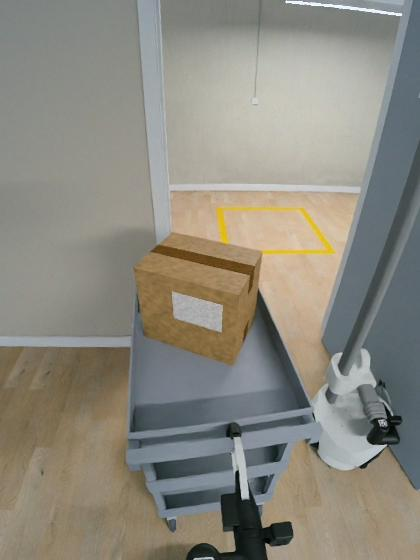

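Request:
move(blocking=false, r2={"base":{"strafe_m":-0.1}})

Request:
wait(seconds=3)

Request:
move(blocking=false, r2={"base":{"translate_m":-0.55,"strafe_m":-0.11}})

Request:
wait(seconds=4)

Request:
move(blocking=false, r2={"base":{"strafe_m":0.27}})

Request:
wait(seconds=3, cameras=["r1_head_camera","r1_head_right_camera","r2_head_camera"])

Scene clock: 469.70 s.
move: r2 moving
r1: as last shown
r1.lidar_m: 5.12 0.37 0.25 - 0.25 0.25 0.45 3.70 0.51 0.41 0.44 0.77
r1.motor_effort: lift_m=+20(20) arm_m=+4(5) wheel_0=+0(1) wheel_1=+0(0) wheel_2=+0(0)
r1.servo_current: wrist_yaw_rad=59(65) wrist_pitch_rad=39(46) wrist_roll_rad=46(59) gripper_m=39(46)
r1.contact_limits: strafe_m 0.7
r1.wrist_depth_mm: 136 137 - 433 273 198 - / 108 138 - 436 293 191 - / 112 138 247 439 277 191 156 / 134 151 - 442 278 192 157 / - - - 445 278 193 157 / 1205 1229 194 449 191 193 163 / 842 759 768 143 264 177 -
r2.base_odometry: x=-1.085 y=-2.756 heading=-2.097
r2.turned_by_wheels: +0.000
r2.turned_by_imu: +0.001
r2.base_tilt: forward=-0.7 right=+0.0
r2.lidar_m: 0.37 0.37 2.14 2.03 2.12 2.96 - 3.80 2.79 2.69 0.87 0.43
r2.base_status: strafe_m moving
r2.joint_positions: lift_m=+0.685 arm_m=+0.000 wrist_yaw_rad=+0.004 wrist_pitch_rad=+0.008 wrist_roll_rad=+1.569 gripper_m=-0.029
r2.joint_status: not commanded
r2.measured_speeds: translate_m=+0.000 strafe_m=-0.141 rotate_rad=+0.000 lift_m=+0.000 arm_m=+0.000 wrist_yaw_rad=+0.000 wrist_pitch_rad=+0.000 wrist_roll_rad=+0.000
r2.motor_effort: lift_m=+21(21) arm_m=+4(4) wheel_0=+13(19) wheel_1=-12(12) wheel_2=+0(2)
r2.servo_current: wrist_yaw_rad=39(59) wrist_pitch_rad=52(59) wrist_roll_rad=46(52) gripper_m=85(91)
r2.hand_pose: x=+0.4596 y=-0.0862 z=+0.8608 quat_wxyz=(+0.708, +0.706, +0.004, -0.001) (m; r2's base frame)
r2.wrist_depth_mm: - - - 186 251 268 259 / - - - 183 246 1661 1138 / - - - 180 241 820 - / - - 525 177 237 842 - / - 473 469 174 233 820 - / - 496 186 171 179 - - / - - 544 - 227 - -
pictures: none

Scene clock: 470.67 s.
earlier move: r2 done
r1.base_odometry: x=-1.362 y=+1.545 heading=+2.855
r1.turned_by_wheels: +0.000
r1.turned_by_imu: +0.000
r1.base_tilt: forward=-1.6 right=+1.3
r1.lidar_m: 5.11 0.38 0.25 - 0.25 0.25 0.46 3.73 0.49 0.41 0.40 0.48
r1.base_status: not commanded
r1.joint_positions: lift_m=+0.127 arm_m=+0.000 wrist_yaw_rad=+3.092 wrist_pitch_rad=+0.002 wrist_roll_rad=+0.000 gripper_m=+0.056
r1.joint_status: not commanded
r1.measured_speeds: all 0
r1.motor_effort: lift_m=+20(20) arm_m=+4(5) wheel_0=+0(1) wheel_1=+0(0) wheel_2=+0(0)
r1.servo_current: wrist_yaw_rad=39(72) wrist_pitch_rad=46(52) wrist_roll_rad=52(59) gripper_m=46(46)
r1.contact_limits: strafe_m 0.7
r1.hand_pose: x=-0.1128 y=+0.1016 z=+0.3046 quat_wxyz=(+0.025, -0.001, +0.000, +1.000) (m; r1's base frame)
r1.wrist_depth_mm: 136 137 - 430 273 197 - / 108 138 - 436 291 191 - / 112 138 247 442 278 191 156 / 134 151 - 442 279 191 156 / 1921 - - 449 279 193 158 / 1182 1182 194 452 190 193 163 / 842 750 750 143 263 177 -
r2.base_odometry: x=-1.140 y=-2.724 heading=-2.097
r2.turned_by_wheels: +0.000
r2.turned_by_imu: +0.000
r2.base_tilt: forward=-0.7 right=+0.1
r2.lidar_m: 0.36 0.35 2.14 2.11 2.21 3.02 - 3.72 2.76 2.64 0.83 0.45
r2.base_status: done
r2.joint_positions: lift_m=+0.685 arm_m=+0.000 wrist_yaw_rad=+0.004 wrist_pitch_rad=+0.008 wrist_roll_rad=+1.569 gripper_m=-0.029
r2.joint_status: not commanded
r2.measured_speeds: all 0
r2.motor_effort: lift_m=+21(21) arm_m=+4(4) wheel_0=+5(19) wheel_1=-1(12) wheel_2=+0(2)
r2.servo_current: wrist_yaw_rad=52(59) wrist_pitch_rad=46(59) wrist_roll_rad=39(59) gripper_m=91(98)
r2.hand_pose: x=+0.4596 y=-0.0862 z=+0.8608 quat_wxyz=(+0.708, +0.706, +0.004, -0.001) (m; r2's base frame)
r2.wrist_depth_mm: - - - 237 273 281 282 / - - - 258 266 1537 1138 / - - - 249 254 1661 521 / - - 654 185 245 809 - / - - 462 178 236 831 - / - 473 186 171 179 - - / - - 504 - 220 - -
wait: 0.97 of 3 s (r2 has come to rest)
pictures: none

Scene clock: 471.17 s.
move: r2 moving
r1: as last shown
r1.lidar_m: 5.09 0.39 0.25 - 0.25 0.25 0.45 3.74 0.49 0.42 0.39 0.49
r1.motor_effort: lift_m=+20(20) arm_m=+4(4) wheel_0=+0(1) wheel_1=+0(0) wheel_2=+0(0)
r1.servo_current: wrist_yaw_rad=52(59) wrist_pitch_rad=46(46) wrist_roll_rad=59(59) gripper_m=46(46)
r1.contact_limits: strafe_m 0.7
r1.wrist_depth_mm: 136 138 - 430 273 198 - / 108 138 - 436 291 191 - / 112 139 245 442 276 191 157 / 134 151 - 442 278 193 156 / 1863 - - 449 279 193 157 / 1182 1205 193 449 191 194 163 / 842 750 759 143 264 177 -
r2.base_odometry: x=-1.130 y=-2.694 heading=-2.097
r2.turned_by_wheels: +0.000
r2.turned_by_imu: +0.000
r2.base_tilt: forward=-0.6 right=+0.1
r2.lidar_m: 0.34 0.36 2.18 2.10 2.23 3.01 - 3.75 2.76 2.61 0.87 0.48
r2.base_status: translate_m moving; strafe_m moving
r2.joint_positions: lift_m=+0.685 arm_m=+0.000 wrist_yaw_rad=+0.004 wrist_pitch_rad=+0.008 wrist_roll_rad=+1.569 gripper_m=-0.029
r2.joint_status: not commanded
r2.measured_speeds: translate_m=-0.122 strafe_m=-0.023 rotate_rad=-0.004 lift_m=+0.000 arm_m=+0.000 wrist_yaw_rad=+0.000 wrist_pitch_rad=+0.000 wrist_roll_rad=+0.000
r2.motor_effort: lift_m=+21(21) arm_m=-4(4) wheel_0=-9(9) wheel_1=-9(10) wheel_2=+17(18)
r2.servo_current: wrist_yaw_rad=52(59) wrist_pitch_rad=52(52) wrist_roll_rad=46(59) gripper_m=85(91)
r2.hand_pose: x=+0.4597 y=-0.0862 z=+0.8608 quat_wxyz=(+0.708, +0.706, +0.004, -0.001) (m; r2's base frame)
r2.wrist_depth_mm: - - - 237 273 279 281 / - - - 258 264 1537 1160 / - - - 249 252 1756 - / - - 640 185 244 809 - / - 512 466 178 236 842 - / - 473 186 170 178 - - / - - 508 - 221 - -
pictures: none

Scene clock: 474.00 s.
earlier move: r2 done
r1.base_odometry: x=-1.362 y=+1.545 heading=+2.855
r1.turned_by_wheels: +0.000
r1.turned_by_imu: +0.000
r1.base_tilt: forward=-1.6 right=+1.3
r1.lidar_m: 0.82 0.39 0.25 - 0.25 0.25 0.47 3.74 1.10 2.30 0.43 0.47
r1.base_status: not commanded
r1.joint_positions: lift_m=+0.127 arm_m=+0.000 wrist_yaw_rad=+3.092 wrist_pitch_rad=+0.002 wrist_roll_rad=+0.000 gripper_m=+0.056
r1.joint_status: not commanded
r1.measured_speeds: all 0
r1.motor_effort: lift_m=+20(20) arm_m=+4(5) wheel_0=+0(1) wheel_1=+0(0) wheel_2=+0(0)
r1.servo_current: wrist_yaw_rad=46(65) wrist_pitch_rad=46(52) wrist_roll_rad=46(59) gripper_m=46(46)
r1.contact_limits: strafe_m 0.7
r1.hand_pose: x=-0.1128 y=+0.1016 z=+0.3046 quat_wxyz=(+0.025, -0.001, +0.000, +1.000) (m; r1's base frame)
r1.wrist_depth_mm: 136 138 - 433 273 197 - / 108 138 - 436 293 191 - / 112 139 246 442 277 191 157 / 134 151 - 442 278 193 157 / 1983 - - 445 278 193 158 / 1160 1205 193 452 191 193 163 / 854 750 759 143 264 177 -
r2.base_odometry: x=-0.959 y=-2.193 heading=-2.097
r2.turned_by_wheels: -0.001
r2.turned_by_imu: -0.001
r2.base_tilt: forward=-0.7 right=+0.1
r2.lidar_m: 0.35 0.36 2.34 2.21 2.33 3.17 3.91 3.58 2.62 2.51 2.64 0.45
r2.base_status: done
r2.joint_positions: lift_m=+0.685 arm_m=+0.000 wrist_yaw_rad=-0.001 wrist_pitch_rad=+0.008 wrist_roll_rad=+1.569 gripper_m=-0.029
r2.joint_status: not commanded
r2.measured_speeds: all 0
r2.motor_effort: lift_m=+21(21) arm_m=-4(4) wheel_0=-6(12) wheel_1=-4(12) wheel_2=+1(18)
r2.servo_current: wrist_yaw_rad=46(59) wrist_pitch_rad=46(59) wrist_roll_rad=39(59) gripper_m=91(104)
r2.hand_pose: x=+0.4593 y=-0.0876 z=+0.8608 quat_wxyz=(+0.708, +0.706, +0.002, -0.003) (m; r2's base frame)
r2.wrist_depth_mm: - - - 201 271 276 277 / - 1229 - 194 256 1098 946 / 1756 - - 188 248 1808 - / - - 603 182 242 831 - / - 484 462 176 236 809 - / - 473 186 170 179 - - / - - 508 - 221 - -
wait: 2.83 of 4 s (r2 has come to rest)
pictures: none

Scene clock: 474.50 s.
move: r2 moving
r1: as last shown
r1.lidar_m: 0.88 0.41 0.25 - 0.25 0.25 0.43 3.76 1.11 2.30 0.45 0.48
r1.motor_effort: lift_m=+20(20) arm_m=+4(5) wheel_0=+0(0) wheel_1=+0(0) wheel_2=+0(0)
r1.servo_current: wrist_yaw_rad=46(59) wrist_pitch_rad=39(46) wrist_roll_rad=46(65) gripper_m=39(46)
r1.contact_limits: strafe_m 0.7
r1.wrist_depth_mm: 136 137 - 436 273 198 - / 108 138 - 436 293 191 - / 112 138 247 439 277 192 156 / 134 151 - 442 277 193 157 / 1983 - - 445 281 193 157 / 1205 1182 194 452 191 193 163 / 842 750 759 143 264 177 -
r2.base_odometry: x=-0.928 y=-2.212 heading=-2.098
r2.turned_by_wheels: +0.000
r2.turned_by_imu: +0.000
r2.base_tilt: forward=-0.7 right=+0.1
r2.lidar_m: 0.37 0.37 2.24 2.19 2.29 3.11 3.89 3.63 2.66 2.55 2.64 0.44
r2.base_status: strafe_m moving
r2.joint_positions: lift_m=+0.685 arm_m=+0.000 wrist_yaw_rad=-0.005 wrist_pitch_rad=+0.008 wrist_roll_rad=+1.569 gripper_m=-0.029
r2.joint_status: not commanded
r2.measured_speeds: translate_m=-0.001 strafe_m=+0.141 rotate_rad=+0.004 lift_m=+0.000 arm_m=+0.000 wrist_yaw_rad=+0.000 wrist_pitch_rad=+0.000 wrist_roll_rad=+0.000
r2.motor_effort: lift_m=+21(21) arm_m=-4(4) wheel_0=-12(17) wheel_1=+10(11) wheel_2=-1(1)
r2.servo_current: wrist_yaw_rad=52(65) wrist_pitch_rad=46(59) wrist_roll_rad=59(59) gripper_m=85(91)
r2.hand_pose: x=+0.4589 y=-0.0888 z=+0.8608 quat_wxyz=(+0.708, +0.706, +0.001, -0.004) (m; r2's base frame)
r2.wrist_depth_mm: - - - 193 263 270 270 / - 1160 1182 189 252 1160 946 / 1808 - - 183 245 1661 - / - - 559 179 239 842 - / - 473 459 175 233 820 - / - 488 187 169 179 - - / - - 521 - 224 - -
pictures: none

Scene clock: 476.23 s.
earlier move: r2 done
r1.base_odometry: x=-1.362 y=+1.545 heading=+2.855
r1.turned_by_wheels: +0.000
r1.turned_by_imu: +0.000
r1.base_tilt: forward=-1.6 right=+1.2
r1.lidar_m: 5.11 0.39 0.25 - 0.25 0.25 0.47 3.74 1.10 2.30 0.49 0.49
r1.base_status: not commanded
r1.joint_positions: lift_m=+0.127 arm_m=+0.000 wrist_yaw_rad=+3.092 wrist_pitch_rad=+0.002 wrist_roll_rad=+0.000 gripper_m=+0.056
r1.joint_status: not commanded
r1.measured_speeds: all 0
r1.motor_effort: lift_m=+20(20) arm_m=+4(5) wheel_0=+0(1) wheel_1=+0(0) wheel_2=+0(0)
r1.servo_current: wrist_yaw_rad=59(72) wrist_pitch_rad=46(52) wrist_roll_rad=52(65) gripper_m=46(46)
r1.contact_limits: strafe_m 0.7
r1.hand_pose: x=-0.1128 y=+0.1016 z=+0.3046 quat_wxyz=(+0.025, -0.001, +0.000, +1.000) (m; r1's base frame)
r1.wrist_depth_mm: 136 138 - 433 273 198 - / 108 138 - 439 291 191 - / 113 138 246 442 278 191 157 / 134 151 - 445 278 193 157 / 1983 - - 445 279 193 157 / 1160 1205 194 449 190 193 163 / 854 759 768 143 264 177 -
r2.base_odometry: x=-0.726 y=-2.329 heading=-2.097
r2.turned_by_wheels: +0.000
r2.turned_by_imu: +0.000
r2.base_tilt: forward=-0.7 right=+0.1
r2.lidar_m: 0.40 0.45 2.04 1.95 2.03 2.78 3.90 3.95 2.88 2.80 1.48 0.40
r2.base_status: done
r2.joint_positions: lift_m=+0.685 arm_m=+0.000 wrist_yaw_rad=-0.003 wrist_pitch_rad=+0.008 wrist_roll_rad=+1.569 gripper_m=-0.029
r2.joint_status: not commanded
r2.measured_speeds: all 0
r2.motor_effort: lift_m=+21(21) arm_m=-4(4) wheel_0=-4(17) wheel_1=+1(13) wheel_2=+0(2)
r2.servo_current: wrist_yaw_rad=33(65) wrist_pitch_rad=52(59) wrist_roll_rad=46(59) gripper_m=85(91)
r2.hand_pose: x=+0.4591 y=-0.0883 z=+0.8608 quat_wxyz=(+0.708, +0.706, +0.002, -0.004) (m; r2's base frame)
r2.wrist_depth_mm: - 1160 1182 144 200 1138 - / 1756 - 559 148 206 - - / 1808 466 452 152 211 820 - / - 500 477 158 219 831 - / - 569 554 163 227 - - / - - 186 169 178 - - / - - - - 242 1576 484
wait: 1.73 of 3 s (r2 has come to rest)
pictures: r1_head_camera, r1_head_right_camera, r2_head_camera
Images, in order (width x height): r1_head_camera 420x560, r1_head_right_camera 420x672, r2_head_camera 420x560.

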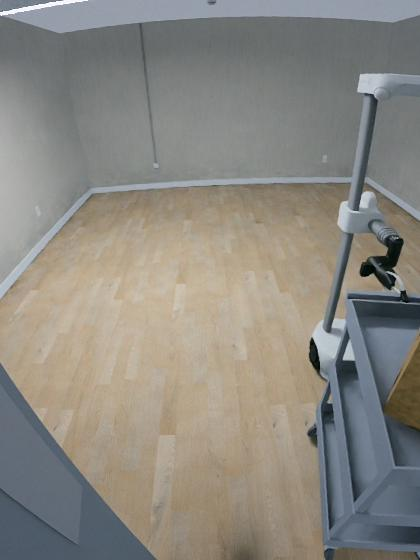

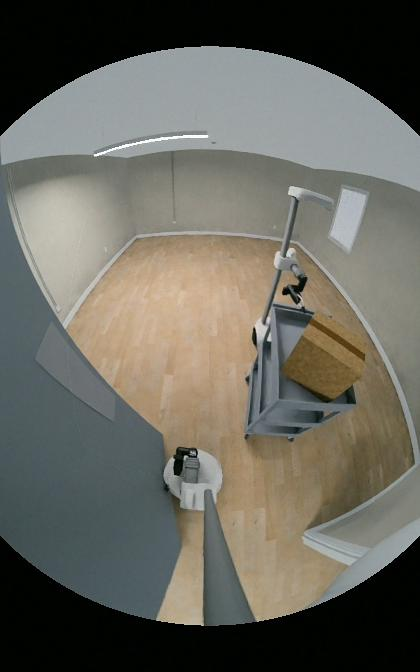

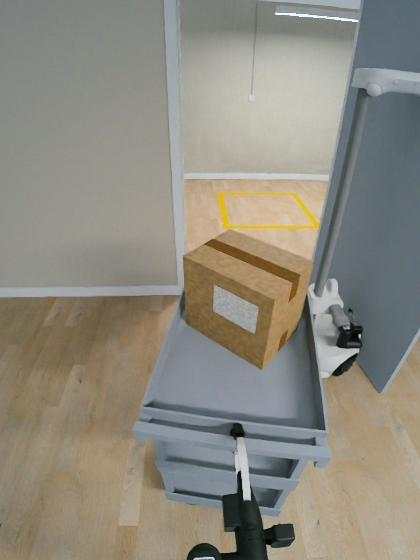

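Request:
move(blocking=false, r2={"base":{"translate_m":0.45,"strafe_m":-0.03}})

Request:
wait(seconds=4, cameras=["r1_head_camera","r1_head_right_camera","r2_head_camera"])

Scene clock: 481.37 s.
move: r2 moving
r1: as last shown
r1.base_tilt: forward=-1.6 right=+1.3
r1.lidar_m: 5.09 0.38 0.25 - 0.25 0.25 0.45 3.74 1.12 2.30 0.47 0.52
r1.motor_effort: lift_m=+20(20) arm_m=+4(4) wheel_0=+0(0) wheel_1=+0(0) wheel_2=+0(0)
r1.servo_current: wrist_yaw_rad=46(59) wrist_pitch_rad=39(46) wrist_roll_rad=46(59) gripper_m=46(46)
r1.contact_limits: strafe_m 0.7
r1.wrist_depth_mm: 135 138 - 433 273 198 - / 108 138 - 436 294 191 - / 112 138 246 439 277 191 156 / 134 151 - 442 278 193 157 / 1983 - - 449 279 193 158 / 1205 1182 193 452 191 193 163 / 842 759 750 143 264 177 -
r2.base_odometry: x=-0.743 y=-2.355 heading=-2.098
r2.turned_by_wheels: +0.000
r2.turned_by_imu: +0.000
r2.base_tilt: forward=-0.7 right=+0.0
r2.lidar_m: 0.40 0.47 2.05 1.97 2.04 2.86 3.95 3.91 2.90 2.78 1.44 0.40
r2.base_status: translate_m moving; strafe_m moving
r2.joint_positions: lift_m=+0.685 arm_m=+0.000 wrist_yaw_rad=-0.003 wrist_pitch_rad=+0.008 wrist_roll_rad=+1.569 gripper_m=-0.029
r2.joint_status: not commanded
r2.measured_speeds: translate_m=+0.122 strafe_m=-0.006 rotate_rad=-0.003 lift_m=+0.000 arm_m=+0.000 wrist_yaw_rad=+0.000 wrist_pitch_rad=+0.000 wrist_roll_rad=+0.000
r2.motor_effort: lift_m=+21(21) arm_m=+4(4) wheel_0=+11(13) wheel_1=+10(10) wheel_2=-19(19)
r2.servo_current: wrist_yaw_rad=39(52) wrist_pitch_rad=46(59) wrist_roll_rad=39(52) gripper_m=85(91)
r2.hand_pose: x=+0.4590 y=-0.0883 z=+0.8608 quat_wxyz=(+0.708, +0.706, +0.002, -0.004) (m; r2's base frame)
r2.wrist_depth_mm: - 1138 1182 142 198 1160 - / 1756 - 559 147 204 - - / 1708 469 452 151 211 - - / 1708 500 473 157 218 820 - / - 569 549 162 226 - - / - - 185 168 179 - - / - - - - 241 1576 488
pictures: none

Scene clock: 483.87 s.
earlier move: r2 done
r1.base_odometry: x=-1.362 y=+1.545 heading=+2.855
r1.turned_by_wheels: +0.000
r1.turned_by_imu: +0.000
r1.base_tilt: forward=-1.6 right=+1.3
r1.lidar_m: 5.09 0.34 0.25 - 0.25 0.25 0.44 3.74 1.11 0.25 0.28 0.55
r1.base_status: not commanded
r1.joint_positions: lift_m=+0.127 arm_m=+0.000 wrist_yaw_rad=+3.092 wrist_pitch_rad=+0.002 wrist_roll_rad=+0.000 gripper_m=+0.056
r1.joint_status: not commanded
r1.measured_speeds: all 0
r1.motor_effort: lift_m=+20(20) arm_m=+4(5) wheel_0=+0(1) wheel_1=+0(0) wheel_2=+0(0)
r1.servo_current: wrist_yaw_rad=46(78) wrist_pitch_rad=33(52) wrist_roll_rad=46(72) gripper_m=46(46)
r1.contact_limits: strafe_m 0.7
r1.hand_pose: x=-0.1128 y=+0.1016 z=+0.3046 quat_wxyz=(+0.025, -0.001, +0.000, +1.000) (m; r1's base frame)
r1.wrist_depth_mm: 136 138 - 433 272 198 - / 108 138 - 442 293 191 - / 112 138 246 442 277 191 157 / 134 151 - 442 278 192 156 / 1983 - - 445 279 193 157 / 1182 1205 194 449 191 193 163 / 854 750 759 143 264 177 -
r2.base_odometry: x=-0.978 y=-2.703 heading=-2.097
r2.turned_by_wheels: +0.001
r2.turned_by_imu: +0.002
r2.base_tilt: forward=-0.7 right=+0.1
r2.lidar_m: 0.42 0.48 2.06 1.97 2.09 2.85 - 3.89 2.87 2.77 0.97 0.37
r2.base_status: done
r2.joint_positions: lift_m=+0.685 arm_m=+0.000 wrist_yaw_rad=+0.000 wrist_pitch_rad=+0.008 wrist_roll_rad=+1.569 gripper_m=-0.029
r2.joint_status: not commanded
r2.measured_speeds: all 0
r2.motor_effort: lift_m=+21(21) arm_m=+4(4) wheel_0=+4(16) wheel_1=+3(10) wheel_2=-2(19)
r2.servo_current: wrist_yaw_rad=39(52) wrist_pitch_rad=52(59) wrist_roll_rad=46(59) gripper_m=85(98)
r2.hand_pose: x=+0.4592 y=-0.0875 z=+0.8608 quat_wxyz=(+0.708, +0.706, +0.003, -0.003) (m; r2's base frame)
r2.wrist_depth_mm: - - 480 114 169 - - / - 433 421 121 180 - - / - 459 442 130 192 - - / - - 544 139 206 - - / - - - 152 223 - - / - - 183 163 178 554 508 / - - - - - - 466
wait: 2.50 of 4 s (r2 has come to rest)
pictures: r1_head_camera, r1_head_right_camera, r2_head_camera
Images, in order (width x height): r1_head_camera 420x560, r1_head_right_camera 420x672, r2_head_camera 420x560.

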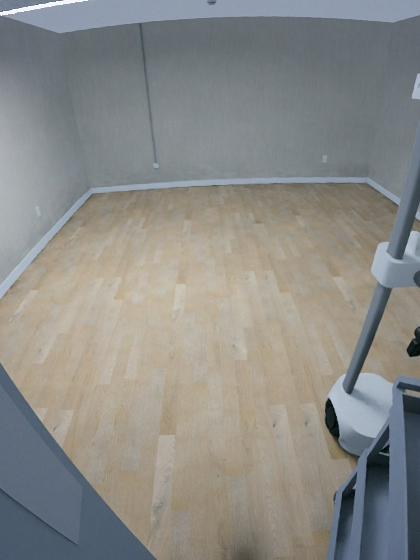

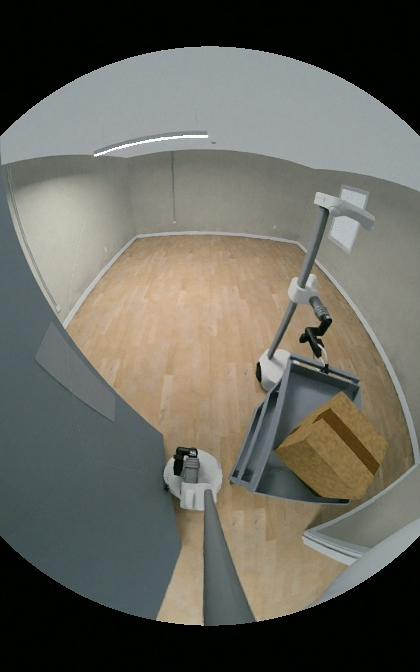

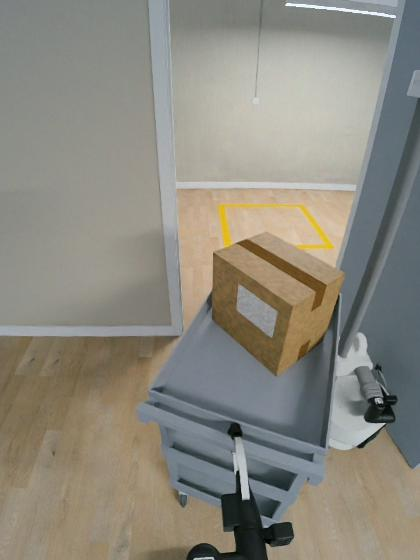

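Request:
move(blocking=false, r2={"base":{"translate_m":0.06,"strafe_m":-0.17},"pace":"slow"})

Request:
wait(seconds=4, cameras=["r1_head_right_camera","r2_head_camera"])

Scene clock: 491.60 s.
move: r2 moving
r1: as last shown
r1.lidar_m: 5.12 0.38 0.25 - 0.26 0.25 0.44 3.73 1.12 0.25 0.28 0.56
r1.motor_effort: lift_m=+20(20) arm_m=+4(4) wheel_0=+0(1) wheel_1=+0(0) wheel_2=+0(0)
r1.servo_current: wrist_yaw_rad=52(59) wrist_pitch_rad=39(46) wrist_roll_rad=46(59) gripper_m=39(39)
r1.contact_limits: strafe_m 0.7
r1.wrist_depth_mm: 136 138 - 433 272 198 - / 108 138 - 436 291 191 - / 112 139 247 439 277 191 156 / 134 151 - 445 277 192 157 / 1983 - - 449 278 193 157 / 1205 1182 193 452 191 193 164 / 842 750 759 143 264 177 -
r2.base_odometry: x=-0.990 y=-2.701 heading=-2.097
r2.turned_by_wheels: +0.000
r2.turned_by_imu: +0.000
r2.base_tilt: forward=-0.7 right=+0.0
r2.lidar_m: 0.44 0.52 2.09 1.97 2.09 2.86 - 3.87 2.83 2.75 0.98 0.36
r2.base_status: translate_m moving; strafe_m moving
r2.joint_positions: lift_m=+0.685 arm_m=+0.000 wrist_yaw_rad=+0.001 wrist_pitch_rad=+0.008 wrist_roll_rad=+1.569 gripper_m=-0.029
r2.joint_status: not commanded
r2.measured_speeds: translate_m=+0.017 strafe_m=-0.047 rotate_rad=+0.000 lift_m=+0.000 arm_m=+0.000 wrist_yaw_rad=+0.000 wrist_pitch_rad=+0.000 wrist_roll_rad=+0.000
r2.motor_effort: lift_m=+21(21) arm_m=+4(4) wheel_0=+9(14) wheel_1=-5(8) wheel_2=-6(8)
r2.servo_current: wrist_yaw_rad=52(52) wrist_pitch_rad=52(52) wrist_roll_rad=39(59) gripper_m=85(85)
r2.hand_pose: x=+0.4593 y=-0.0871 z=+0.8608 quat_wxyz=(+0.708, +0.706, +0.003, -0.002) (m; r2's base frame)
r2.wrist_depth_mm: - - 484 113 169 - - / - 436 424 121 179 - - / - 455 442 129 192 - - / - - 539 138 206 - - / - - - 151 221 - - / - - 183 162 178 539 508 / - - - - - - 469
pictures: none

Scene clock: 494.17 s.
earlier move: r2 done
r1.base_odometry: x=-1.362 y=+1.545 heading=+2.855
r1.turned_by_wheels: +0.000
r1.turned_by_imu: +0.000
r1.base_tilt: forward=-1.6 right=+1.3
r1.lidar_m: 5.11 0.38 0.25 - 0.25 0.25 0.45 3.71 0.25 0.25 0.25 0.34
r1.base_status: not commanded
r1.joint_positions: lift_m=+0.127 arm_m=+0.000 wrist_yaw_rad=+3.092 wrist_pitch_rad=+0.002 wrist_roll_rad=+0.000 gripper_m=+0.056
r1.joint_status: not commanded
r1.measured_speeds: all 0
r1.motor_effort: lift_m=+20(20) arm_m=+5(5) wheel_0=+0(1) wheel_1=+0(0) wheel_2=+0(0)
r1.servo_current: wrist_yaw_rad=39(72) wrist_pitch_rad=52(52) wrist_roll_rad=46(65) gripper_m=39(52)
r1.contact_limits: strafe_m 0.7
r1.hand_pose: x=-0.1128 y=+0.1016 z=+0.3046 quat_wxyz=(+0.025, -0.001, +0.000, +1.000) (m; r1's base frame)
r1.wrist_depth_mm: 136 138 - 436 273 198 - / 108 138 - 436 291 191 - / 112 138 246 442 276 191 157 / 134 151 - 442 277 193 157 / 1983 - - 445 278 193 158 / 1229 1182 193 452 190 193 163 / 842 741 750 143 264 177 -
r2.base_odometry: x=-1.155 y=-2.669 heading=-2.097
r2.turned_by_wheels: +0.000
r2.turned_by_imu: +0.001
r2.base_tilt: forward=-0.7 right=+0.1
r2.lidar_m: 0.42 0.47 2.20 2.14 2.27 3.06 - 3.65 2.70 2.59 0.91 0.42
r2.base_status: done
r2.joint_positions: lift_m=+0.685 arm_m=+0.000 wrist_yaw_rad=+0.002 wrist_pitch_rad=+0.008 wrist_roll_rad=+1.569 gripper_m=-0.029
r2.joint_status: not commanded
r2.measured_speeds: all 0
r2.motor_effort: lift_m=+21(21) arm_m=+4(5) wheel_0=+5(15) wheel_1=-4(8) wheel_2=-4(8)
r2.servo_current: wrist_yaw_rad=39(59) wrist_pitch_rad=46(59) wrist_roll_rad=39(65) gripper_m=91(98)
r2.hand_pose: x=+0.4594 y=-0.0869 z=+0.8608 quat_wxyz=(+0.708, +0.706, +0.003, -0.002) (m; r2's base frame)
r2.wrist_depth_mm: - - - 142 198 1537 - / - - 559 147 204 - - / - 473 455 151 211 809 - / - 500 469 158 219 831 - / - - 549 163 227 - - / - - 185 169 179 - - / - - - - 243 - 496
wait: 2.57 of 4 s (r2 has come to rest)
pictures: r1_head_right_camera, r2_head_camera
Images, in order (width x height): r1_head_right_camera 420x672, r2_head_camera 420x560.

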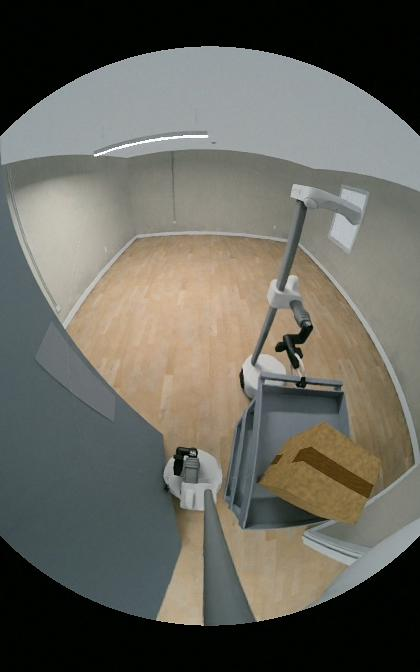

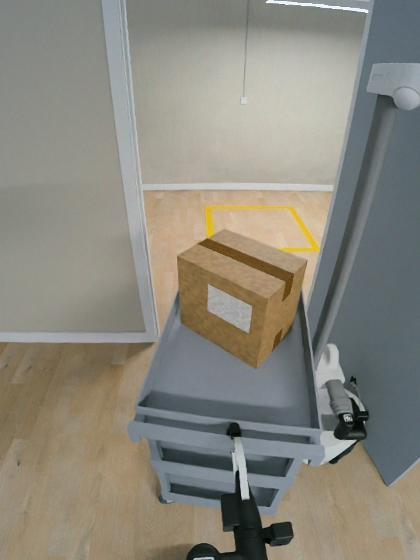

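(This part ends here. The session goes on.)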